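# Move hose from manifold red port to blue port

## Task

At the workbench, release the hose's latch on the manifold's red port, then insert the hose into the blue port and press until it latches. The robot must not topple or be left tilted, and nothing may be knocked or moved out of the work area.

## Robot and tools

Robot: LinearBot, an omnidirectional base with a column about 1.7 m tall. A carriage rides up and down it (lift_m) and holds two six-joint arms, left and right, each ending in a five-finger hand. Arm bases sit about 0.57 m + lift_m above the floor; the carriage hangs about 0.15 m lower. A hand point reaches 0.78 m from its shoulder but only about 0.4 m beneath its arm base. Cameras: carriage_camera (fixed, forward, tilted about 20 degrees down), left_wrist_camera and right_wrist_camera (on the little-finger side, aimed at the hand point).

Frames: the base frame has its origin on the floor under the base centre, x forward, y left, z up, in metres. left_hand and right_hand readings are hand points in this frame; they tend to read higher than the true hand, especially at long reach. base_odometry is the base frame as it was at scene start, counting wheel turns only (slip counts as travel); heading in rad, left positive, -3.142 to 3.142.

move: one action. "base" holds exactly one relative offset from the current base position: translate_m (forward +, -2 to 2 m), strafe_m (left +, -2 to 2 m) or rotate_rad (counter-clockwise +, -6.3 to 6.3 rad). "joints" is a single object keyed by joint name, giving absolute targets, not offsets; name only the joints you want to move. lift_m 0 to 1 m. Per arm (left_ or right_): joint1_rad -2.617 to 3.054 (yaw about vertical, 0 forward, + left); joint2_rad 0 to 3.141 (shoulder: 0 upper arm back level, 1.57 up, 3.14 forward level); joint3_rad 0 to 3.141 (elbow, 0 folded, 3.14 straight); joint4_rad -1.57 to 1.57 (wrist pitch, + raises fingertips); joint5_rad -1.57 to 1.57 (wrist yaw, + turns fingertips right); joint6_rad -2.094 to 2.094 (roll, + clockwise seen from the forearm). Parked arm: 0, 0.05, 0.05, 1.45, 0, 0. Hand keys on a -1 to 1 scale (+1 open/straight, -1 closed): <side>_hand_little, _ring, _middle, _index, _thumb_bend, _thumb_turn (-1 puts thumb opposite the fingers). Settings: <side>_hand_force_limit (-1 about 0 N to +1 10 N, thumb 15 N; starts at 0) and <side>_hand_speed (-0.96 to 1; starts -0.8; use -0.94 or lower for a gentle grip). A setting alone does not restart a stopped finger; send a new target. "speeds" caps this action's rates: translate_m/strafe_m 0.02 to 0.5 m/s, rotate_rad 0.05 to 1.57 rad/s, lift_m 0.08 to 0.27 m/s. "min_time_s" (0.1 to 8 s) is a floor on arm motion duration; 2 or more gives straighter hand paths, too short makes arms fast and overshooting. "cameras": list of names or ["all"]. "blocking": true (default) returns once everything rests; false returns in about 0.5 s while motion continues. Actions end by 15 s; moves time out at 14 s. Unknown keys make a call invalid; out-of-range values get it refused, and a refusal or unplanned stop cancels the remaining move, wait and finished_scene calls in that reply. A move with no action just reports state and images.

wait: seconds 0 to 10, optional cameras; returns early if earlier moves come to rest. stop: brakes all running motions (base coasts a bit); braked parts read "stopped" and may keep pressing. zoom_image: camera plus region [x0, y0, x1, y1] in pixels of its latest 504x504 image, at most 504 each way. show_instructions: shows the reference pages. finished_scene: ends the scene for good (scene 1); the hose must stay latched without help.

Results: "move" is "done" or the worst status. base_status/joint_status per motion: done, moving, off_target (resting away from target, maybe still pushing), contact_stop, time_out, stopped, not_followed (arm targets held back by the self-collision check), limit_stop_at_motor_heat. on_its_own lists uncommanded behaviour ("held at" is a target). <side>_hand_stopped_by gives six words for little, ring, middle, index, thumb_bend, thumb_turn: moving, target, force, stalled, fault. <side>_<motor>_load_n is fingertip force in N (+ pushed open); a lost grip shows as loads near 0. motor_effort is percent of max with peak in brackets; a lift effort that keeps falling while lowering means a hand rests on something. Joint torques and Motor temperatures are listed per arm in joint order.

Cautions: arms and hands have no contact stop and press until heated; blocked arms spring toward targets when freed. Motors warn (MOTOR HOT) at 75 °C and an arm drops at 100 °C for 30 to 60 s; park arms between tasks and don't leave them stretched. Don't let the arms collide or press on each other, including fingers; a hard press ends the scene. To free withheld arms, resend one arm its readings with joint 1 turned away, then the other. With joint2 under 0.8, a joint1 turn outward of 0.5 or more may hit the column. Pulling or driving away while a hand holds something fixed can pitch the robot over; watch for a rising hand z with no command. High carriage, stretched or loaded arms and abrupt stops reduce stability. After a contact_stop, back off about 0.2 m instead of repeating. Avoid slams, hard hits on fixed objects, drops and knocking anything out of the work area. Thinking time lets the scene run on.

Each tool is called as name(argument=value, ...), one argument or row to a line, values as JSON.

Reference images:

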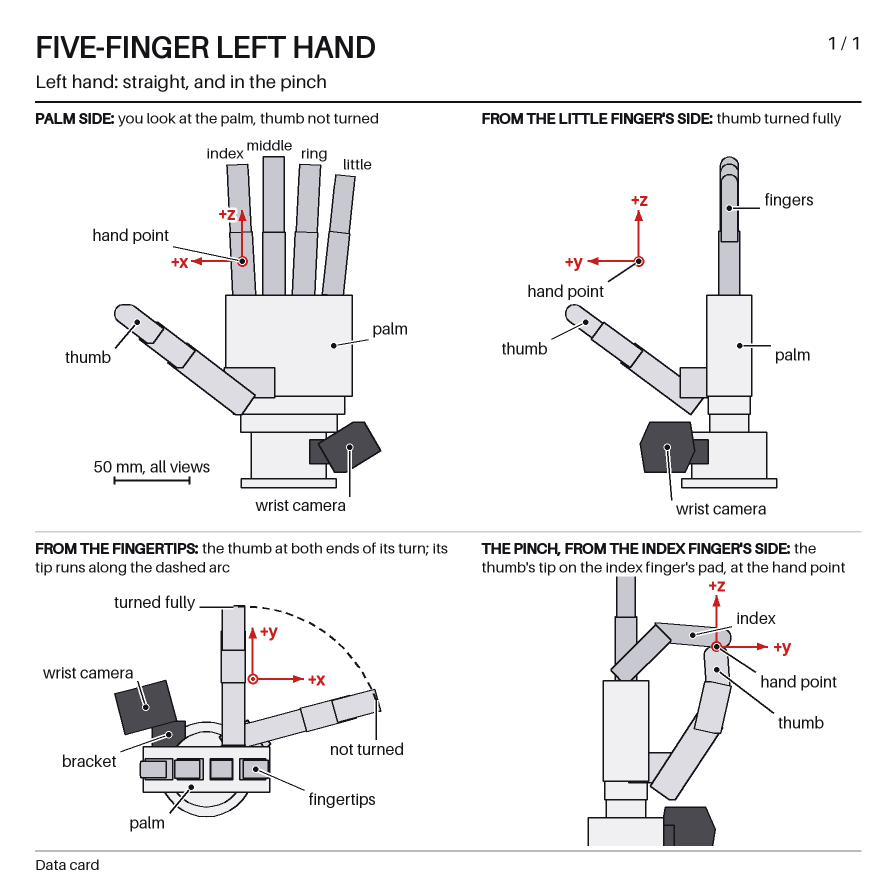

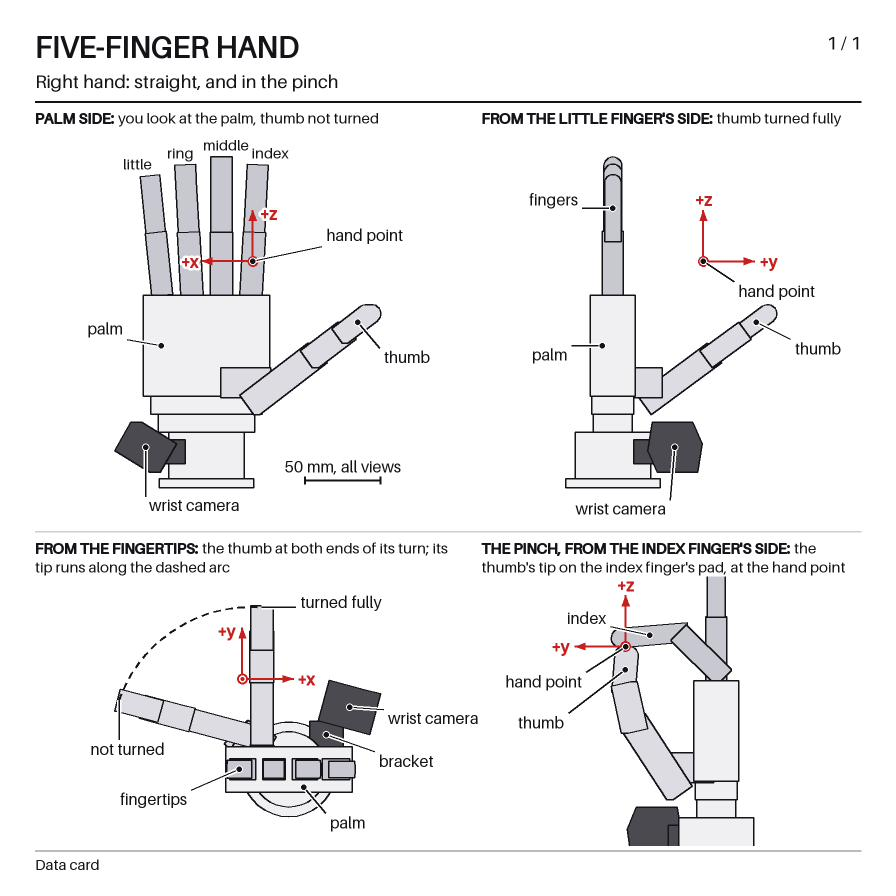

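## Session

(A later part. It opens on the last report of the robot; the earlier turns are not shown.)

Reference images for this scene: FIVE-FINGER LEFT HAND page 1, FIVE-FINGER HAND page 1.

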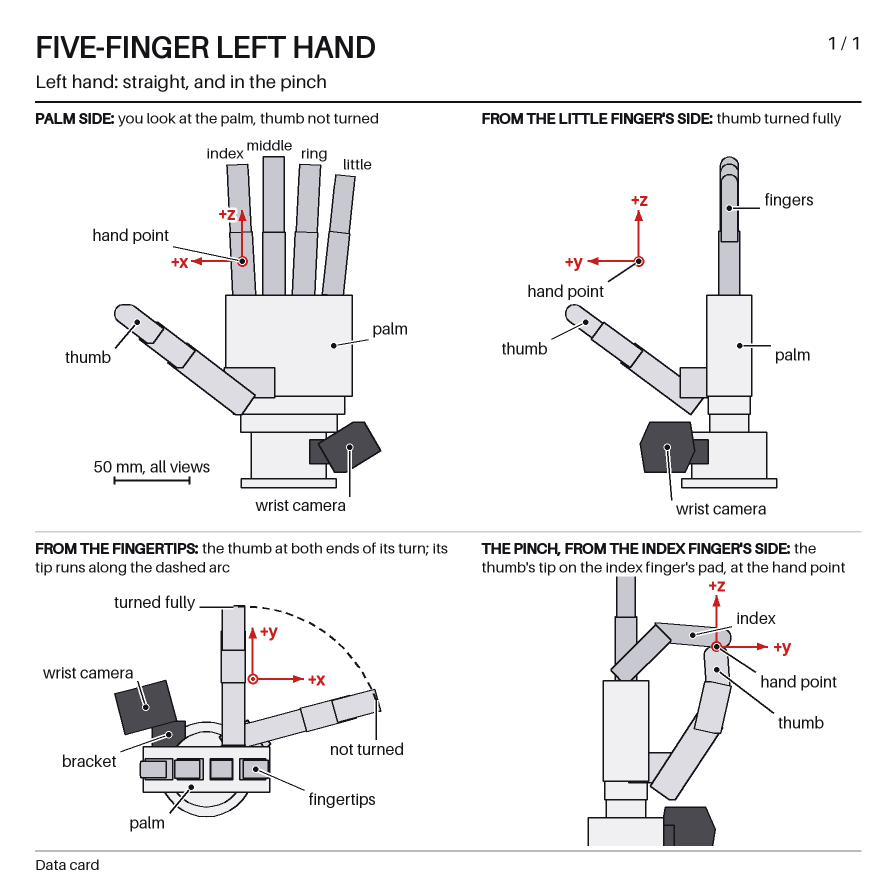

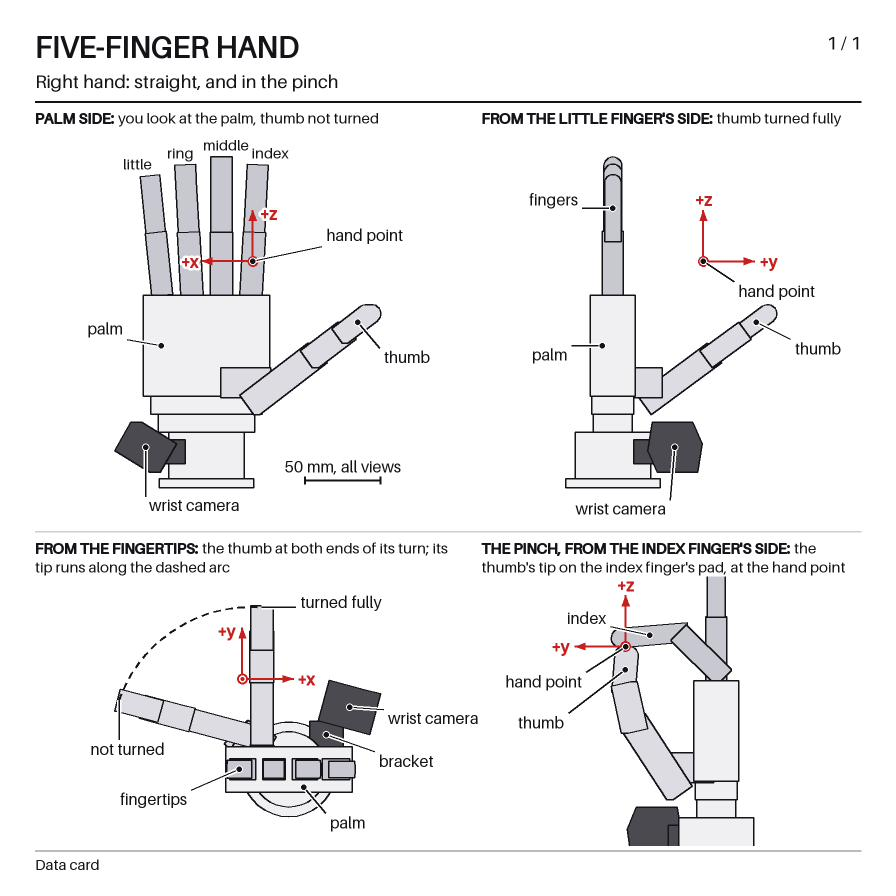

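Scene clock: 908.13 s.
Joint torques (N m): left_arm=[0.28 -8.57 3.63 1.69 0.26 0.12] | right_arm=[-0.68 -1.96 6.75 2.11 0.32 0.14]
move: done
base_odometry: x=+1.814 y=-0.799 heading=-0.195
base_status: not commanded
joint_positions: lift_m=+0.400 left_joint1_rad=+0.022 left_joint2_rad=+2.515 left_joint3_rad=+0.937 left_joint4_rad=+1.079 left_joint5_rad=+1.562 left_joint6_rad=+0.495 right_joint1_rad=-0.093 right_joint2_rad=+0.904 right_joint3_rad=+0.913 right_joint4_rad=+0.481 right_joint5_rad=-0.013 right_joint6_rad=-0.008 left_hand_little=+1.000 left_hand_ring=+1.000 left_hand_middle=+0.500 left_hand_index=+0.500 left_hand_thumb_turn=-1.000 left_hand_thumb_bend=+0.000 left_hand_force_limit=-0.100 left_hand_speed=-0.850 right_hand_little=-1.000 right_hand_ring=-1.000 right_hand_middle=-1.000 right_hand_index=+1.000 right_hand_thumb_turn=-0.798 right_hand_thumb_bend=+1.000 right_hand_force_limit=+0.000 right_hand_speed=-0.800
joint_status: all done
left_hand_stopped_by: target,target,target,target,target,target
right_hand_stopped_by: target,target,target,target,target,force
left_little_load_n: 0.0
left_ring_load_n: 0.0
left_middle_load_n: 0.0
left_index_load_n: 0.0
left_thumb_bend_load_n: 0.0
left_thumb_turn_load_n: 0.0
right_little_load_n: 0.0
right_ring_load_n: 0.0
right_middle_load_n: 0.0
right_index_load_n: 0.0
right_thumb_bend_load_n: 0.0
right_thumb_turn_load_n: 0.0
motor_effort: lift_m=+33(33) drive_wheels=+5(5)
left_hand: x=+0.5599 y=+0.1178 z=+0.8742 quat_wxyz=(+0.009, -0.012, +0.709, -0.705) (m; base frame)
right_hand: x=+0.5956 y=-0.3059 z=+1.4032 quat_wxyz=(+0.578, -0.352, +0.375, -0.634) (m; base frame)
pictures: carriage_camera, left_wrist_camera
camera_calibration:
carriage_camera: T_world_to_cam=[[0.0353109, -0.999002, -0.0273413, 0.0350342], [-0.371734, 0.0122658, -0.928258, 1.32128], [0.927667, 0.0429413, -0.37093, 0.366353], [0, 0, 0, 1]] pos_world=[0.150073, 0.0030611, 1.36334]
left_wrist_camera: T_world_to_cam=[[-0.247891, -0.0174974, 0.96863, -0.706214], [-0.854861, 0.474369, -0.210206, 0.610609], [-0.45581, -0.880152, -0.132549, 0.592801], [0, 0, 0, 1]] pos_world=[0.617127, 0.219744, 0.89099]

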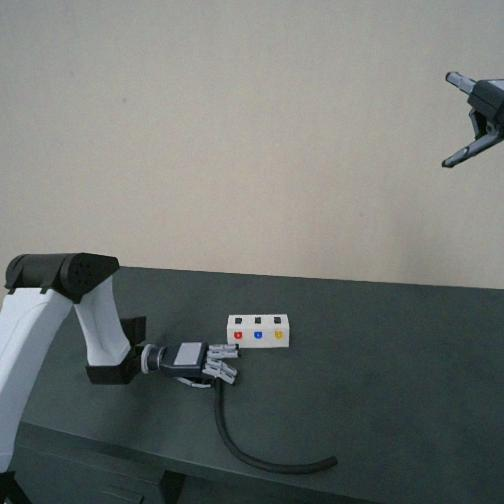

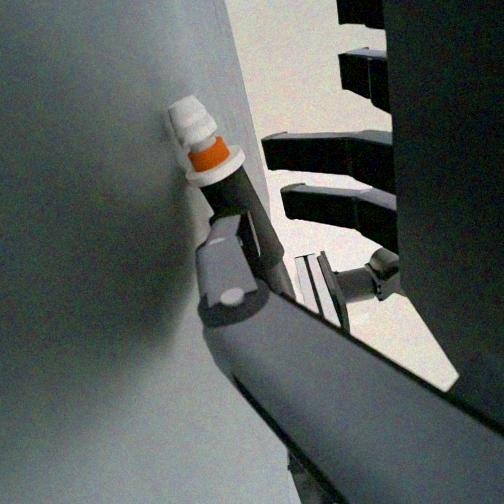

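move(
  joints={"left_hand_index": -0.4, "left_hand_middle": -0.4, "left_hand_force_limit": -0.2},
  cameras=["left_wrist_camera", "carriage_camera"],
)

zoom_image(
  camera="left_wrist_camera",
  region=[80, 60, 330, 310],
)

Scene clock: 941.03 s.
Joint torques (N m): left_arm=[0.36 -8.58 3.59 1.62 0.28 0.07] | right_arm=[-0.68 -1.94 6.78 2.11 0.32 0.14]
move: off_target
base_odometry: x=+1.814 y=-0.799 heading=-0.195
base_status: not commanded
joint_positions: lift_m=+0.400 left_joint1_rad=+0.022 left_joint2_rad=+2.515 left_joint3_rad=+0.937 left_joint4_rad=+1.082 left_joint5_rad=+1.563 left_joint6_rad=+0.495 right_joint1_rad=-0.093 right_joint2_rad=+0.904 right_joint3_rad=+0.913 right_joint4_rad=+0.481 right_joint5_rad=-0.013 right_joint6_rad=-0.008 left_hand_little=+1.000 left_hand_ring=+1.000 left_hand_middle=+0.017 left_hand_index=+0.030 left_hand_thumb_turn=-1.000 left_hand_thumb_bend=+0.001 left_hand_force_limit=-0.200 left_hand_speed=-0.850 right_hand_little=-1.000 right_hand_ring=-1.000 right_hand_middle=-1.000 right_hand_index=+1.000 right_hand_thumb_turn=-0.798 right_hand_thumb_bend=+1.000 right_hand_force_limit=+0.000 right_hand_speed=-0.800
joint_status: left_hand_middle off_target (ended at +0.017, target -0.400); left_hand_index off_target (ended at +0.030, target -0.400); the others done
left_hand_stopped_by: target,target,force,force,target,target
right_hand_stopped_by: target,target,target,target,target,force
left_little_load_n: 0.0
left_ring_load_n: 0.0
left_middle_load_n: 6.0
left_index_load_n: 5.0
left_thumb_bend_load_n: 4.5
left_thumb_turn_load_n: -1.0
right_little_load_n: 0.0
right_ring_load_n: 0.0
right_middle_load_n: 0.0
right_index_load_n: 0.0
right_thumb_bend_load_n: 0.0
right_thumb_turn_load_n: 0.0
motor_effort: lift_m=+33(33) drive_wheels=+5(5)
left_hand: x=+0.5600 y=+0.1178 z=+0.8745 quat_wxyz=(+0.010, -0.010, +0.708, -0.706) (m; base frame)
right_hand: x=+0.5956 y=-0.3059 z=+1.4032 quat_wxyz=(+0.578, -0.352, +0.375, -0.634) (m; base frame)
pictures: carriage_camera, left_wrist_camera
camera_calibration:
carriage_camera: T_world_to_cam=[[0.0353109, -0.999002, -0.0273413, 0.0350342], [-0.371734, 0.0122658, -0.928258, 1.32128], [0.927667, 0.0429413, -0.37093, 0.366353], [0, 0, 0, 1]] pos_world=[0.150073, 0.0030611, 1.36334]
left_wrist_camera: T_world_to_cam=[[-0.251655, -0.0168772, 0.96767, -0.703519], [-0.853579, 0.475117, -0.213698, 0.61303], [-0.456149, -0.879761, -0.133972, 0.594338], [0, 0, 0, 1]] pos_world=[0.617332, 0.219741, 0.891401]

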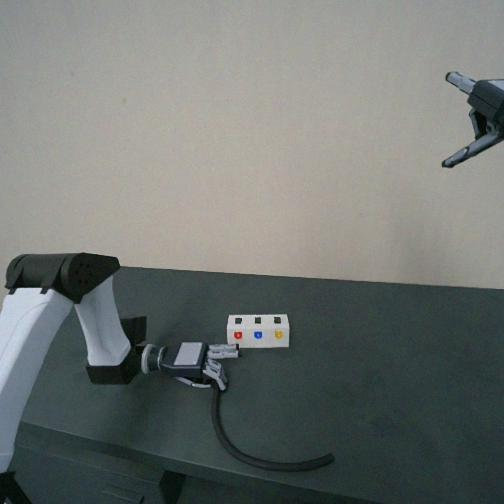

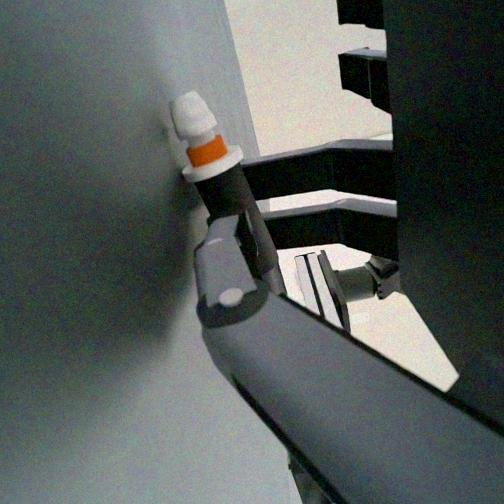

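Scaled by 2.016.

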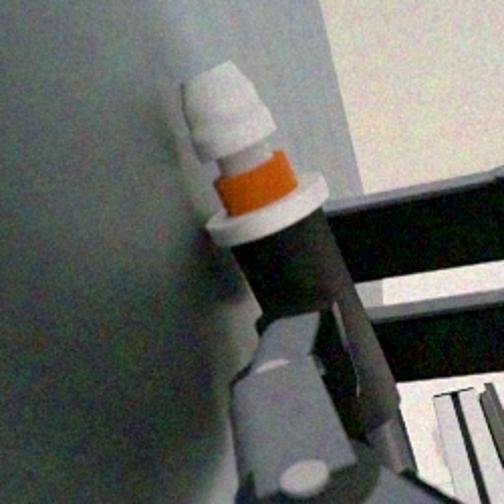

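move(
  joints={"left_hand_index": -0.5, "left_hand_middle": -0.5, "left_hand_force_limit": 0.3},
)

move(
  joints={"left_joint2_rad": 2.445, "left_joint3_rad": 0.95, "left_joint4_rad": 1.0},
  min_time_s=2,
  cameras=["left_wrist_camera", "carriage_camera"],
)

zoom_image(
  camera="left_wrist_camera",
  region=[80, 60, 330, 310],
)

Scene clock: 946.93 s.
Joint torques (N m): left_arm=[0.25 -8.65 3.63 1.62 0.23 0.09] | right_arm=[-0.65 -1.95 6.76 2.12 0.31 0.14]
move: off_target
base_odometry: x=+1.814 y=-0.799 heading=-0.195
base_status: not commanded
joint_positions: lift_m=+0.400 left_joint1_rad=+0.022 left_joint2_rad=+2.515 left_joint3_rad=+0.937 left_joint4_rad=+1.084 left_joint5_rad=+1.563 left_joint6_rad=+0.495 right_joint1_rad=-0.093 right_joint2_rad=+0.904 right_joint3_rad=+0.913 right_joint4_rad=+0.481 right_joint5_rad=-0.013 right_joint6_rad=-0.008 left_hand_little=+1.000 left_hand_ring=+1.000 left_hand_middle=+0.008 left_hand_index=+0.020 left_hand_thumb_turn=-1.000 left_hand_thumb_bend=+0.002 left_hand_force_limit=+0.300 left_hand_speed=-0.850 right_hand_little=-1.000 right_hand_ring=-1.000 right_hand_middle=-1.000 right_hand_index=+1.000 right_hand_thumb_turn=-0.798 right_hand_thumb_bend=+1.000 right_hand_force_limit=+0.000 right_hand_speed=-0.800
joint_status: left_hand_middle off_target (ended at +0.008, target -0.500); left_hand_index off_target (ended at +0.020, target -0.500); the others done
left_hand_stopped_by: target,target,force,force,target,target
right_hand_stopped_by: target,target,target,target,target,force
left_little_load_n: 0.0
left_ring_load_n: 0.0
left_middle_load_n: 9.0
left_index_load_n: 7.0
left_thumb_bend_load_n: 6.5
left_thumb_turn_load_n: -1.5
right_little_load_n: 0.0
right_ring_load_n: 0.0
right_middle_load_n: 0.0
right_index_load_n: 0.0
right_thumb_bend_load_n: 0.0
right_thumb_turn_load_n: 0.0
motor_effort: lift_m=+33(33) drive_wheels=+5(5)
left_hand: x=+0.5600 y=+0.1178 z=+0.8746 quat_wxyz=(+0.010, -0.010, +0.708, -0.706) (m; base frame)
right_hand: x=+0.5956 y=-0.3059 z=+1.4032 quat_wxyz=(+0.578, -0.352, +0.375, -0.634) (m; base frame)
pictures: none

Scene clock: 949.23 s.
Joint torques (N m): left_arm=[0.25 -12.08 3.59 1.45 0.29 0.09] | right_arm=[-0.66 -1.94 6.76 2.11 0.32 0.14]
move: done
base_odometry: x=+1.814 y=-0.799 heading=-0.195
base_status: not commanded
joint_positions: lift_m=+0.400 left_joint1_rad=+0.022 left_joint2_rad=+2.477 left_joint3_rad=+0.937 left_joint4_rad=+1.012 left_joint5_rad=+1.563 left_joint6_rad=+0.496 right_joint1_rad=-0.093 right_joint2_rad=+0.904 right_joint3_rad=+0.913 right_joint4_rad=+0.481 right_joint5_rad=-0.013 right_joint6_rad=-0.008 left_hand_little=+1.000 left_hand_ring=+1.000 left_hand_middle=+0.008 left_hand_index=+0.020 left_hand_thumb_turn=-1.000 left_hand_thumb_bend=+0.002 left_hand_force_limit=+0.300 left_hand_speed=-0.850 right_hand_little=-1.000 right_hand_ring=-1.000 right_hand_middle=-1.000 right_hand_index=+1.000 right_hand_thumb_turn=-0.798 right_hand_thumb_bend=+1.000 right_hand_force_limit=+0.000 right_hand_speed=-0.800
joint_status: all done
left_hand_stopped_by: target,target,force,force,target,target
right_hand_stopped_by: target,target,target,target,target,force
left_little_load_n: 0.0
left_ring_load_n: 0.0
left_middle_load_n: 9.0
left_index_load_n: 6.5
left_thumb_bend_load_n: 6.5
left_thumb_turn_load_n: -1.5
right_little_load_n: 0.0
right_ring_load_n: 0.0
right_middle_load_n: 0.0
right_index_load_n: 0.0
right_thumb_bend_load_n: 0.0
right_thumb_turn_load_n: 0.0
motor_effort: lift_m=+33(33) drive_wheels=+4(6)
left_hand: x=+0.5601 y=+0.1178 z=+0.8838 quat_wxyz=(-0.001, -0.021, +0.708, -0.706) (m; base frame)
right_hand: x=+0.5956 y=-0.3059 z=+1.4032 quat_wxyz=(+0.578, -0.352, +0.375, -0.634) (m; base frame)
pictures: carriage_camera, left_wrist_camera
camera_calibration:
carriage_camera: T_world_to_cam=[[0.0353109, -0.999002, -0.0273413, 0.0350342], [-0.371734, 0.0122658, -0.928258, 1.32128], [0.927667, 0.0429413, -0.37093, 0.366353], [0, 0, 0, 1]] pos_world=[0.150073, 0.0030611, 1.36334]
left_wrist_camera: T_world_to_cam=[[-0.221275, -0.0156995, 0.975085, -0.736313], [-0.859517, 0.475514, -0.187394, 0.595181], [-0.460725, -0.879568, -0.118714, 0.584622], [0, 0, 0, 1]] pos_world=[0.61799, 0.219637, 0.898904]

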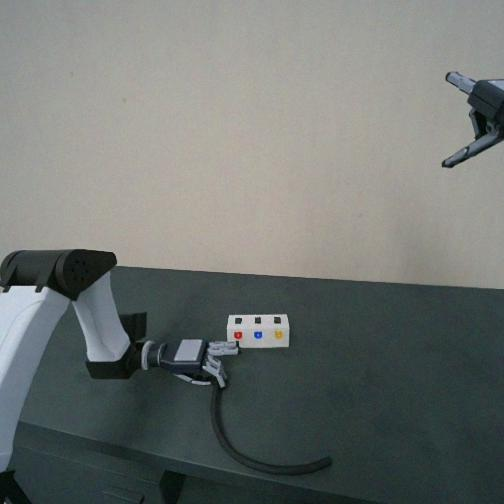

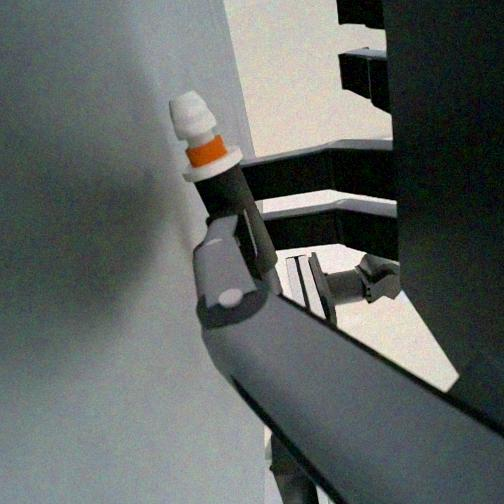

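Scaled by 2.016.

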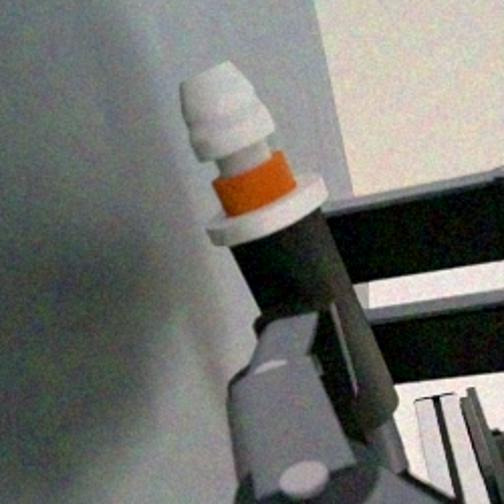

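zoom_image(
  camera="carriage_camera",
  region=[218, 300, 298, 360],
)

Scaled by 6.300.

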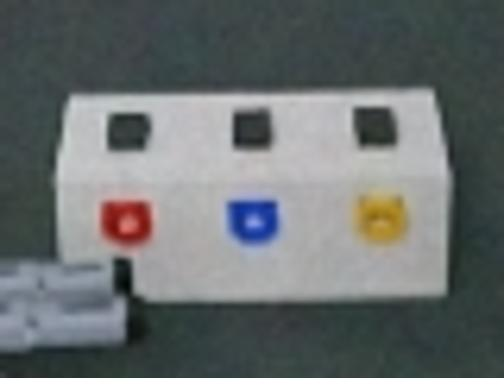

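move(
  joints={"left_joint2_rad": 2.336, "left_joint3_rad": 0.876, "left_joint4_rad": 0.967, "right_joint1_rad": 0.214, "right_joint2_rad": 1.3, "right_joint3_rad": 0.5, "right_joint4_rad": 0.8, "right_joint5_rad": -0.486, "right_joint6_rad": 0, "right_hand_index": -1},
  min_time_s=2,
  cameras=["left_wrist_camera"],
)

move(
  base={"strafe_m": -0.1},
  speeds={"strafe_m": 0.05},
  cameras=["left_wrist_camera", "carriage_camera"],
)

zoom_image(
  camera="carriage_camera",
  region=[170, 290, 310, 430],
)

Scene clock: 1002.20 s.
Joint torques (N m): left_arm=[0.34 -11.88 1.58 1.46 0.25 0.07] | right_arm=[0.5 -3.63 6.56 2.45 0.06 0.13]
Motor temperatures (°C): left_arm=[22 56 30 29 22 22] | right_arm=[24 34 41 38 24 24]
move: done
base_odometry: x=+1.814 y=-0.799 heading=-0.195
base_status: not commanded
joint_positions: lift_m=+0.400 left_joint1_rad=+0.022 left_joint2_rad=+2.367 left_joint3_rad=+0.887 left_joint4_rad=+0.979 left_joint5_rad=+1.563 left_joint6_rad=+0.498 right_joint1_rad=+0.207 right_joint2_rad=+1.296 right_joint3_rad=+0.512 right_joint4_rad=+0.776 right_joint5_rad=-0.472 right_joint6_rad=-0.007 left_hand_little=+1.000 left_hand_ring=+1.000 left_hand_middle=+0.008 left_hand_index=+0.020 left_hand_thumb_turn=-1.000 left_hand_thumb_bend=+0.002 left_hand_force_limit=+0.300 left_hand_speed=-0.850 right_hand_little=-1.000 right_hand_ring=-1.000 right_hand_middle=-1.000 right_hand_index=-1.000 right_hand_thumb_turn=-0.798 right_hand_thumb_bend=+1.000 right_hand_force_limit=+0.000 right_hand_speed=-0.800
joint_status: all done
left_hand_stopped_by: target,target,force,force,target,target
right_hand_stopped_by: target,target,target,target,target,force
left_little_load_n: 0.0
left_ring_load_n: 0.0
left_middle_load_n: 9.0
left_index_load_n: 6.5
left_thumb_bend_load_n: 6.5
left_thumb_turn_load_n: -2.0
right_little_load_n: 0.0
right_ring_load_n: 0.0
right_middle_load_n: 0.0
right_index_load_n: 0.0
right_thumb_bend_load_n: 0.0
right_thumb_turn_load_n: 0.0
motor_effort: lift_m=+33(33) drive_wheels=+5(6)
left_hand: x=+0.5580 y=+0.1178 z=+0.9109 quat_wxyz=(+0.009, -0.011, +0.708, -0.706) (m; base frame)
right_hand: x=+0.5927 y=-0.1104 z=+1.1223 quat_wxyz=(+0.635, -0.641, +0.305, -0.305) (m; base frame)
pictures: left_wrist_camera
camera_calibration:
left_wrist_camera: T_world_to_cam=[[-0.248691, -0.016246, 0.968447, -0.741703], [-0.853904, 0.475605, -0.211299, 0.617055], [-0.457165, -0.879509, -0.132151, 0.597109], [0, 0, 0, 1]] pos_world=[0.615429, 0.219638, 0.927592]

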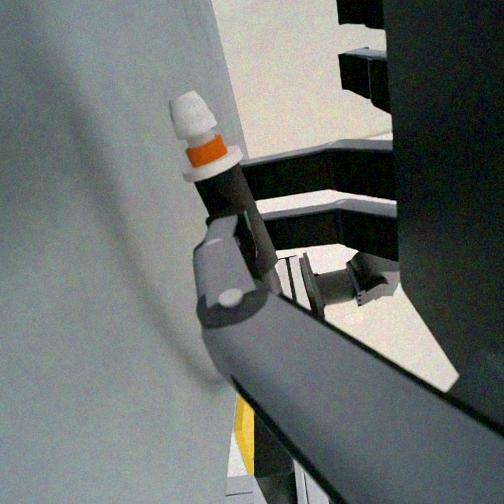

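Scene clock: 1004.70 s.
Joint torques (N m): left_arm=[-0.09 -11.66 1.66 1.5 0.26 0.06] | right_arm=[0.32 -3.64 6.54 2.43 0.08 0.13]
Motor temperatures (°C): left_arm=[22 57 30 29 22 22] | right_arm=[24 34 40 38 24 24]
move: done
base_odometry: x=+1.795 y=-0.897 heading=-0.195
base_status: done
joint_positions: lift_m=+0.400 left_joint1_rad=+0.025 left_joint2_rad=+2.367 left_joint3_rad=+0.887 left_joint4_rad=+0.978 left_joint5_rad=+1.563 left_joint6_rad=+0.498 right_joint1_rad=+0.209 right_joint2_rad=+1.296 right_joint3_rad=+0.512 right_joint4_rad=+0.777 right_joint5_rad=-0.473 right_joint6_rad=-0.007 left_hand_little=+1.000 left_hand_ring=+1.000 left_hand_middle=+0.008 left_hand_index=+0.020 left_hand_thumb_turn=-1.000 left_hand_thumb_bend=+0.002 left_hand_force_limit=+0.300 left_hand_speed=-0.850 right_hand_little=-1.000 right_hand_ring=-1.000 right_hand_middle=-1.000 right_hand_index=-1.000 right_hand_thumb_turn=-0.798 right_hand_thumb_bend=+1.000 right_hand_force_limit=+0.000 right_hand_speed=-0.800
joint_status: not commanded
left_hand_stopped_by: target,target,force,force,target,target
right_hand_stopped_by: target,target,target,target,target,force
left_little_load_n: 0.0
left_ring_load_n: 0.0
left_middle_load_n: 9.0
left_index_load_n: 6.0
left_thumb_bend_load_n: 6.5
left_thumb_turn_load_n: -1.5
right_little_load_n: 0.0
right_ring_load_n: 0.5
right_middle_load_n: 0.0
right_index_load_n: 0.0
right_thumb_bend_load_n: 0.0
right_thumb_turn_load_n: 0.0
motor_effort: lift_m=+33(33) drive_wheels=-3(10)
left_hand: x=+0.5584 y=+0.1187 z=+0.9109 quat_wxyz=(+0.009, -0.013, +0.708, -0.706) (m; base frame)
right_hand: x=+0.5921 y=-0.1093 z=+1.1226 quat_wxyz=(+0.636, -0.641, +0.303, -0.304) (m; base frame)
pictures: carriage_camera, left_wrist_camera
camera_calibration:
carriage_camera: T_world_to_cam=[[0.0353109, -0.999002, -0.0273413, 0.0350342], [-0.371734, 0.0122658, -0.928258, 1.32128], [0.927667, 0.0429413, -0.37093, 0.366353], [0, 0, 0, 1]] pos_world=[0.150073, 0.0030611, 1.36334]
left_wrist_camera: T_world_to_cam=[[-0.247535, -0.016947, 0.968731, -0.742479], [-0.855443, 0.473274, -0.210308, 0.6172], [-0.454911, -0.880752, -0.131649, 0.596461], [0, 0, 0, 1]] pos_world=[0.615526, 0.220647, 0.927588]

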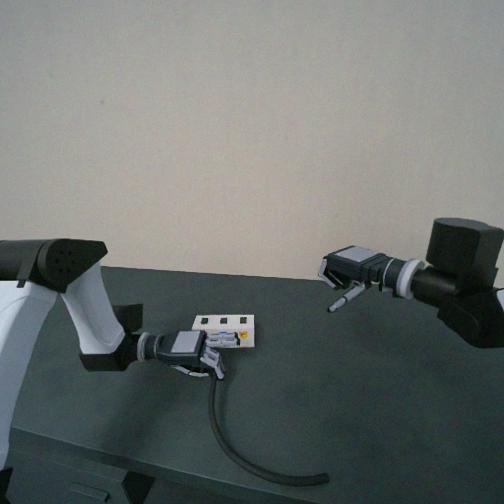

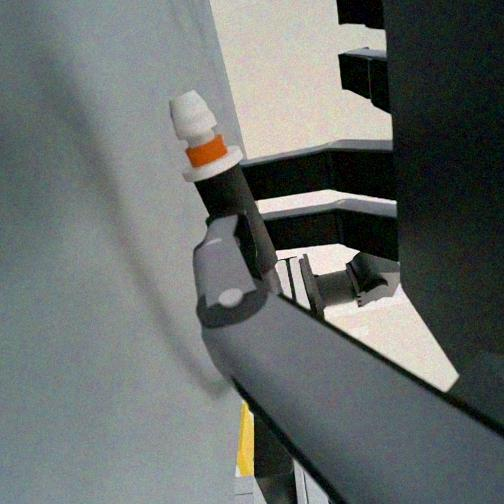

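Scaled by 3.600.

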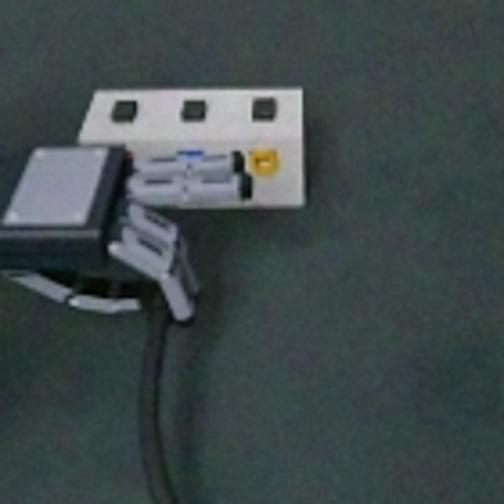

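move(
  joints={"right_joint1_rad": 0.5, "right_joint2_rad": 2.07, "right_joint3_rad": 0.55, "right_joint4_rad": 1.383, "right_joint5_rad": -0.2, "right_joint6_rad": 0},
  min_time_s=3,
  cameras=["right_wrist_camera", "carriage_camera"],
)

Scene clock: 1016.90 s.
Joint torques (N m): left_arm=[0.06 -11.63 1.65 1.44 0.26 0.09] | right_arm=[0.5 -6.49 6.56 2.52 0.3 0.13]
Motor temperatures (°C): left_arm=[22 58 29 29 22 22] | right_arm=[24 34 40 39 24 24]
move: done
base_odometry: x=+1.795 y=-0.897 heading=-0.195
base_status: not commanded
joint_positions: lift_m=+0.400 left_joint1_rad=+0.025 left_joint2_rad=+2.367 left_joint3_rad=+0.887 left_joint4_rad=+0.977 left_joint5_rad=+1.563 left_joint6_rad=+0.498 right_joint1_rad=+0.492 right_joint2_rad=+2.065 right_joint3_rad=+0.527 right_joint4_rad=+1.357 right_joint5_rad=-0.214 right_joint6_rad=-0.007 left_hand_little=+1.000 left_hand_ring=+1.000 left_hand_middle=+0.008 left_hand_index=+0.020 left_hand_thumb_turn=-1.000 left_hand_thumb_bend=+0.002 left_hand_force_limit=+0.300 left_hand_speed=-0.850 right_hand_little=-1.000 right_hand_ring=-1.000 right_hand_middle=-1.000 right_hand_index=-1.000 right_hand_thumb_turn=-0.798 right_hand_thumb_bend=+1.000 right_hand_force_limit=+0.000 right_hand_speed=-0.800
joint_status: all done
left_hand_stopped_by: target,target,force,force,target,target
right_hand_stopped_by: target,target,target,target,target,force
left_little_load_n: 0.0
left_ring_load_n: 0.0
left_middle_load_n: 9.0
left_index_load_n: 6.0
left_thumb_bend_load_n: 6.5
left_thumb_turn_load_n: -2.0
right_little_load_n: 0.0
right_ring_load_n: 0.0
right_middle_load_n: 0.0
right_index_load_n: 0.0
right_thumb_bend_load_n: 0.0
right_thumb_turn_load_n: 0.0
motor_effort: lift_m=+33(33) drive_wheels=-3(3)
left_hand: x=+0.5583 y=+0.1186 z=+0.9109 quat_wxyz=(+0.009, -0.013, +0.708, -0.706) (m; base frame)
right_hand: x=+0.5959 y=-0.0269 z=+0.9449 quat_wxyz=(+0.588, -0.692, +0.331, -0.259) (m; base frame)
pictures: carriage_camera, right_wrist_camera
camera_calibration:
carriage_camera: T_world_to_cam=[[0.0353109, -0.999002, -0.0273413, 0.0350342], [-0.371734, 0.0122658, -0.928258, 1.32128], [0.927667, 0.0429413, -0.37093, 0.366353], [0, 0, 0, 1]] pos_world=[0.150073, 0.0030611, 1.36334]
right_wrist_camera: T_world_to_cam=[[0.0731208, -0.270394, -0.959969, 0.860468], [-0.964592, 0.225396, -0.13696, 0.708085], [0.253406, 0.935993, -0.244339, 0.214202], [0, 0, 0, 1]] pos_world=[0.565815, -0.127425, 0.97534]

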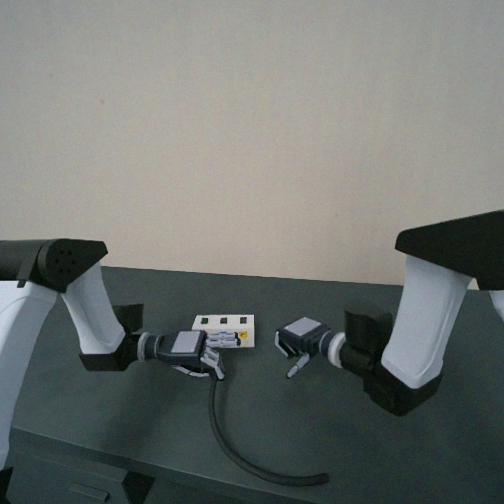

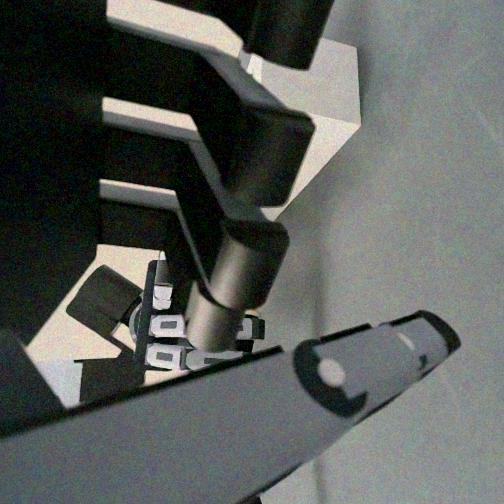

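move(
  joints={"right_hand_index": 1, "right_hand_middle": 1, "right_hand_ring": 1, "right_hand_little": 1, "right_hand_thumb_turn": 1},
  cameras=["right_wrist_camera"],
)

zoom_image(
  camera="right_wrist_camera",
  region=[180, 100, 380, 380],
)

Scene clock: 1028.50 s.
Joint torques (N m): left_arm=[0.17 -11.77 1.7 1.49 0.25 0.05] | right_arm=[0.55 -6.54 6.6 2.57 0.3 0.14]
Motor temperatures (°C): left_arm=[22 59 29 29 22 22] | right_arm=[24 36 39 39 24 24]
move: done
base_odometry: x=+1.795 y=-0.897 heading=-0.195
base_status: not commanded
joint_positions: lift_m=+0.400 left_joint1_rad=+0.025 left_joint2_rad=+2.367 left_joint3_rad=+0.887 left_joint4_rad=+0.977 left_joint5_rad=+1.563 left_joint6_rad=+0.498 right_joint1_rad=+0.492 right_joint2_rad=+2.065 right_joint3_rad=+0.527 right_joint4_rad=+1.359 right_joint5_rad=-0.213 right_joint6_rad=-0.006 left_hand_little=+1.000 left_hand_ring=+1.000 left_hand_middle=+0.008 left_hand_index=+0.020 left_hand_thumb_turn=-1.000 left_hand_thumb_bend=+0.002 left_hand_force_limit=+0.300 left_hand_speed=-0.850 right_hand_little=+1.000 right_hand_ring=+1.000 right_hand_middle=+1.000 right_hand_index=+1.000 right_hand_thumb_turn=+1.000 right_hand_thumb_bend=+1.000 right_hand_force_limit=+0.000 right_hand_speed=-0.800
joint_status: all done
left_hand_stopped_by: target,target,force,force,target,target
right_hand_stopped_by: target,target,target,target,target,target
left_little_load_n: 0.0
left_ring_load_n: 0.0
left_middle_load_n: 9.0
left_index_load_n: 6.0
left_thumb_bend_load_n: 6.0
left_thumb_turn_load_n: -1.5
right_little_load_n: 0.0
right_ring_load_n: 0.0
right_middle_load_n: 0.0
right_index_load_n: 0.0
right_thumb_bend_load_n: 0.0
right_thumb_turn_load_n: 0.0
motor_effort: lift_m=+33(33) drive_wheels=-3(4)
left_hand: x=+0.5583 y=+0.1186 z=+0.9109 quat_wxyz=(+0.009, -0.013, +0.708, -0.706) (m; base frame)
right_hand: x=+0.5963 y=-0.0269 z=+0.9454 quat_wxyz=(+0.588, -0.691, +0.331, -0.259) (m; base frame)
pictures: right_wrist_camera
camera_calibration:
right_wrist_camera: T_world_to_cam=[[0.074051, -0.268841, -0.960334, 0.860848], [-0.964019, 0.227238, -0.137949, 0.70924], [0.255311, 0.935996, -0.24234, 0.211322], [0, 0, 0, 1]] pos_world=[0.566021, -0.127532, 0.975752]

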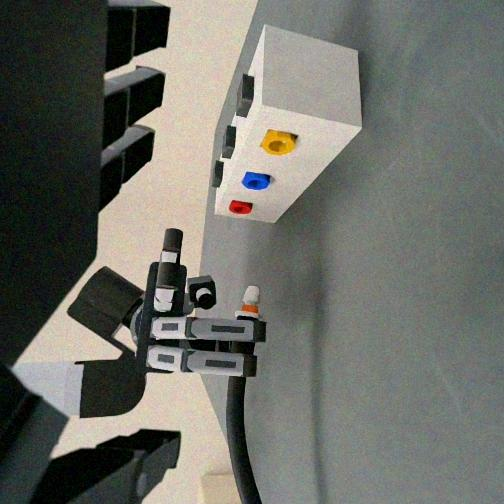

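Scaled by 1.800.

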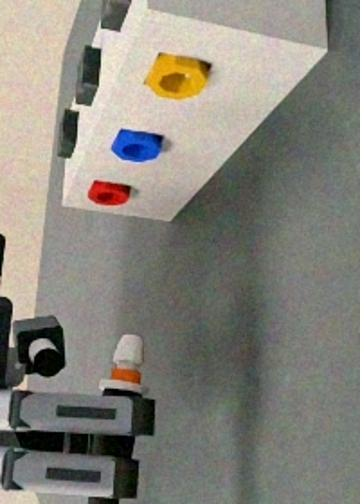

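move(
  joints={"right_joint1_rad": 0.07, "right_joint2_rad": 2.186, "right_joint3_rad": 0.945, "right_joint4_rad": 0.962, "right_joint5_rad": -1.03, "right_joint6_rad": -0.25},
  min_time_s=2.5,
  cameras=["right_wrist_camera"],
)

zoom_image(
  camera="right_wrist_camera",
  region=[180, 100, 380, 380],
)

Scene clock: 1062.50 s.
Joint torques (N m): left_arm=[0.1 -11.74 1.65 1.49 0.26 0.06] | right_arm=[-0.58 -8.05 8.21 1.86 -0.09 -0.01]
Motor temperatures (°C): left_arm=[22 61 28 29 22 22] | right_arm=[24 39 39 40 24 24]
move: done
base_odometry: x=+1.795 y=-0.897 heading=-0.195
base_status: not commanded
joint_positions: lift_m=+0.400 left_joint1_rad=+0.025 left_joint2_rad=+2.367 left_joint3_rad=+0.887 left_joint4_rad=+0.977 left_joint5_rad=+1.563 left_joint6_rad=+0.498 right_joint1_rad=+0.077 right_joint2_rad=+2.181 right_joint3_rad=+0.917 right_joint4_rad=+0.965 right_joint5_rad=-1.014 right_joint6_rad=-0.242 left_hand_little=+1.000 left_hand_ring=+1.000 left_hand_middle=+0.008 left_hand_index=+0.020 left_hand_thumb_turn=-1.000 left_hand_thumb_bend=+0.002 left_hand_force_limit=+0.300 left_hand_speed=-0.850 right_hand_little=+1.000 right_hand_ring=+1.000 right_hand_middle=+1.000 right_hand_index=+1.000 right_hand_thumb_turn=+1.000 right_hand_thumb_bend=+1.000 right_hand_force_limit=+0.000 right_hand_speed=-0.800
joint_status: all done
left_hand_stopped_by: target,target,force,force,target,target
right_hand_stopped_by: target,target,target,target,target,target
left_little_load_n: 0.0
left_ring_load_n: 0.0
left_middle_load_n: 9.0
left_index_load_n: 6.5
left_thumb_bend_load_n: 6.5
left_thumb_turn_load_n: -2.0
right_little_load_n: 0.0
right_ring_load_n: 0.0
right_middle_load_n: 0.0
right_index_load_n: 0.0
right_thumb_bend_load_n: 0.0
right_thumb_turn_load_n: 0.0
motor_effort: lift_m=+33(33) drive_wheels=-3(4)
left_hand: x=+0.5583 y=+0.1186 z=+0.9109 quat_wxyz=(+0.009, -0.013, +0.708, -0.706) (m; base frame)
right_hand: x=+0.6529 y=-0.0983 z=+0.9513 quat_wxyz=(+0.634, -0.739, +0.178, -0.144) (m; base frame)
pictures: right_wrist_camera
camera_calibration:
right_wrist_camera: T_world_to_cam=[[0.197988, -0.209794, -0.95749, 0.7652], [-0.971732, -0.170166, -0.163648, 0.771187], [-0.128599, 0.962824, -0.237555, 0.513869], [0, 0, 0, 1]] pos_world=[0.66397, -0.203001, 0.980947]

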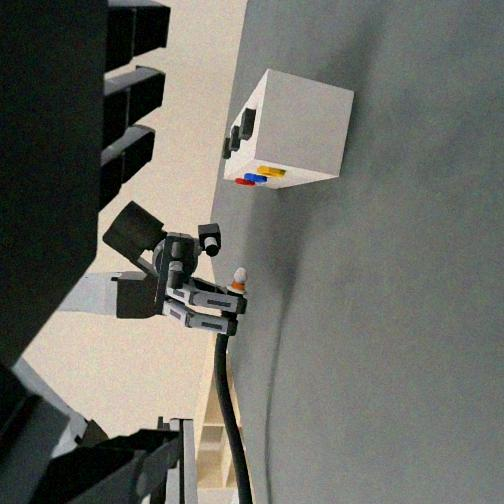

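Scaled by 1.800.

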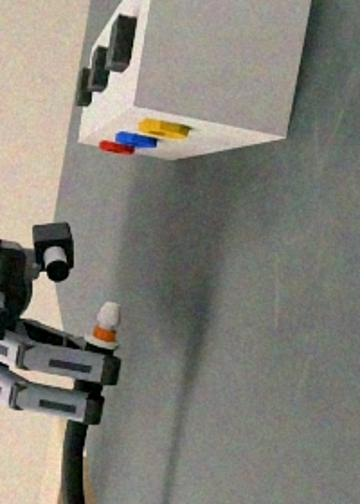

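move(
  base={"strafe_m": 0.02},
  speeds={"strafe_m": 0.04},
  joints={"right_joint1_rad": 0.48, "right_joint2_rad": 2.15, "right_joint3_rad": 0.68, "right_joint4_rad": 1.3, "right_joint5_rad": -0.214, "right_joint6_rad": 0},
  min_time_s=2.5,
  cameras=["right_wrist_camera", "carriage_camera"],
)

zoom_image(
  camera="right_wrist_camera",
  region=[180, 100, 380, 380],
)

Scene clock: 1112.90 s.
Joint torques (N m): left_arm=[-0.06 -11.71 1.72 1.47 0.25 0.09] | right_arm=[0.51 -10.39 3.58 2.59 0.3 0.15]
Motor temperatures (°C): left_arm=[22 63 28 29 22 22] | right_arm=[24 41 41 41 24 24]
move: done
base_odometry: x=+1.799 y=-0.877 heading=-0.195
base_status: done
joint_positions: lift_m=+0.400 left_joint1_rad=+0.027 left_joint2_rad=+2.366 left_joint3_rad=+0.887 left_joint4_rad=+0.977 left_joint5_rad=+1.563 left_joint6_rad=+0.498 right_joint1_rad=+0.472 right_joint2_rad=+2.182 right_joint3_rad=+0.690 right_joint4_rad=+1.275 right_joint5_rad=-0.229 right_joint6_rad=-0.008 left_hand_little=+1.000 left_hand_ring=+1.000 left_hand_middle=+0.008 left_hand_index=+0.020 left_hand_thumb_turn=-1.000 left_hand_thumb_bend=+0.002 left_hand_force_limit=+0.300 left_hand_speed=-0.850 right_hand_little=+1.000 right_hand_ring=+1.000 right_hand_middle=+1.000 right_hand_index=+1.000 right_hand_thumb_turn=+1.000 right_hand_thumb_bend=+1.000 right_hand_force_limit=+0.000 right_hand_speed=-0.800
joint_status: all done
left_hand_stopped_by: target,target,force,force,target,target
right_hand_stopped_by: target,target,target,target,target,target
left_little_load_n: 0.0
left_ring_load_n: 0.0
left_middle_load_n: 9.0
left_index_load_n: 6.0
left_thumb_bend_load_n: 6.5
left_thumb_turn_load_n: -2.0
right_little_load_n: 0.0
right_ring_load_n: 0.0
right_middle_load_n: 0.0
right_index_load_n: 0.0
right_thumb_bend_load_n: 0.0
right_thumb_turn_load_n: -0.5
motor_effort: lift_m=+33(33) drive_wheels=+1(11)
left_hand: x=+0.5588 y=+0.1193 z=+0.9111 quat_wxyz=(+0.010, -0.013, +0.708, -0.706) (m; base frame)
right_hand: x=+0.6289 y=-0.0172 z=+0.9236 quat_wxyz=(+0.576, -0.699, +0.340, -0.251) (m; base frame)
pictures: carriage_camera, right_wrist_camera
camera_calibration:
carriage_camera: T_world_to_cam=[[0.0353109, -0.999002, -0.0273413, 0.0350342], [-0.371734, 0.0122658, -0.928258, 1.32128], [0.927667, 0.0429413, -0.37093, 0.366353], [0, 0, 0, 1]] pos_world=[0.150073, 0.0030611, 1.36334]
right_wrist_camera: T_world_to_cam=[[0.040423, -0.28509, -0.957648, 0.858518], [-0.967464, 0.228406, -0.108833, 0.710614], [0.249759, 0.930889, -0.266581, 0.214407], [0, 0, 0, 1]] pos_world=[0.599239, -0.117143, 0.956653]

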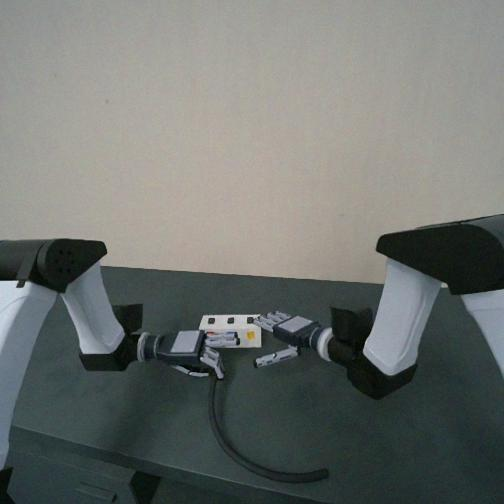

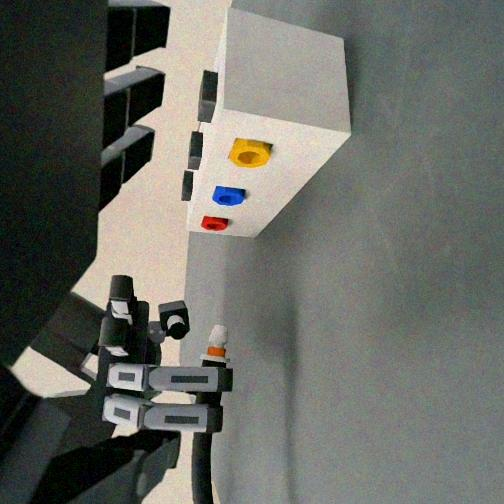

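Scaled by 1.800.

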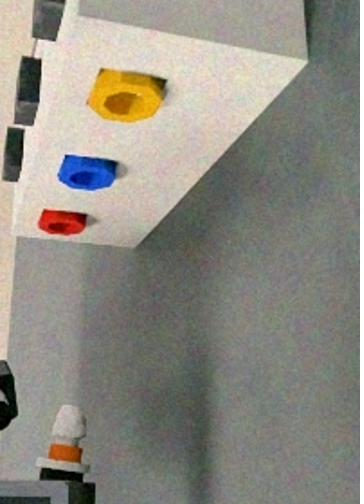

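move(
  joints={"right_joint1_rad": 0.48, "right_joint2_rad": 2.04, "right_joint3_rad": 0.54, "right_joint4_rad": 1.383, "right_joint5_rad": -0.2, "left_joint1_rad": -0.006, "left_joint2_rad": 2.441, "left_joint3_rad": 1.097, "left_joint4_rad": 0.833, "left_joint5_rad": 1.57, "left_joint6_rad": 0.505},
  min_time_s=2.5,
  cameras=["right_wrist_camera"],
)

zoom_image(
  camera="right_wrist_camera",
  region=[180, 100, 380, 380],
)

Scene clock: 1123.80 s.
Joint torques (N m): left_arm=[-0.7 -9.32 5.08 1.4 0.26 0.08] | right_arm=[0.51 -9.55 3.45 2.58 0.31 0.15]
Motor temperatures (°C): left_arm=[22 64 28 29 22 22] | right_arm=[24 44 39 42 24 24]
move: done
base_odometry: x=+1.799 y=-0.877 heading=-0.195
base_status: not commanded
joint_positions: lift_m=+0.400 left_joint1_rad=+0.000 left_joint2_rad=+2.426 left_joint3_rad=+1.078 left_joint4_rad=+0.845 left_joint5_rad=+1.563 left_joint6_rad=+0.498 right_joint1_rad=+0.472 right_joint2_rad=+2.071 right_joint3_rad=+0.550 right_joint4_rad=+1.358 right_joint5_rad=-0.214 right_joint6_rad=-0.008 left_hand_little=+1.000 left_hand_ring=+1.000 left_hand_middle=+0.008 left_hand_index=+0.020 left_hand_thumb_turn=-1.000 left_hand_thumb_bend=+0.002 left_hand_force_limit=+0.300 left_hand_speed=-0.850 right_hand_little=+1.000 right_hand_ring=+1.000 right_hand_middle=+1.000 right_hand_index=+1.000 right_hand_thumb_turn=+1.000 right_hand_thumb_bend=+1.000 right_hand_force_limit=+0.000 right_hand_speed=-0.800
joint_status: all done
joint sent to its limit — left_joint5_rad, upper limit.
left_hand_stopped_by: target,target,force,force,target,target
right_hand_stopped_by: target,target,target,target,target,target
left_little_load_n: 0.0
left_ring_load_n: 0.0
left_middle_load_n: 9.0
left_index_load_n: 6.5
left_thumb_bend_load_n: 6.5
left_thumb_turn_load_n: -2.0
right_little_load_n: 0.0
right_ring_load_n: 0.0
right_middle_load_n: 0.0
right_index_load_n: 0.0
right_thumb_bend_load_n: 0.0
right_thumb_turn_load_n: -0.5
motor_effort: lift_m=+33(33) drive_wheels=+1(2)
left_hand: x=+0.5947 y=+0.1106 z=+0.9121 quat_wxyz=(+0.000, -0.004, +0.708, -0.706) (m; base frame)
right_hand: x=+0.6079 y=-0.0310 z=+0.9497 quat_wxyz=(+0.590, -0.684, +0.334, -0.269) (m; base frame)
pictures: right_wrist_camera
camera_calibration:
right_wrist_camera: T_world_to_cam=[[0.083576, -0.264542, -0.960746, 0.857717], [-0.957493, 0.245793, -0.150972, 0.730875], [0.276083, 0.932525, -0.232755, 0.191378], [0, 0, 0, 1]] pos_world=[0.575287, -0.131207, 0.978934]

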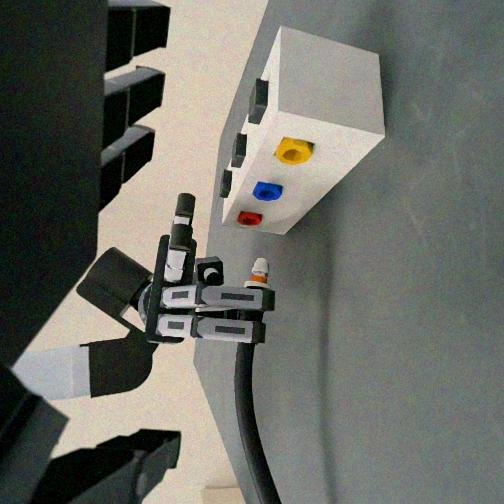

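Scaled by 1.800.

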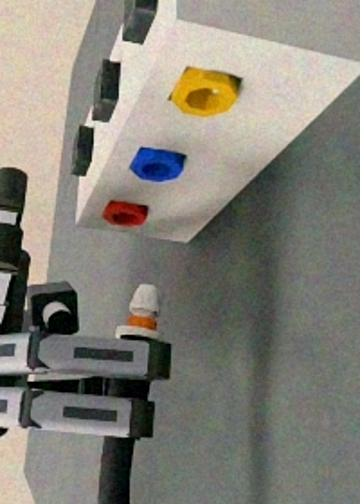

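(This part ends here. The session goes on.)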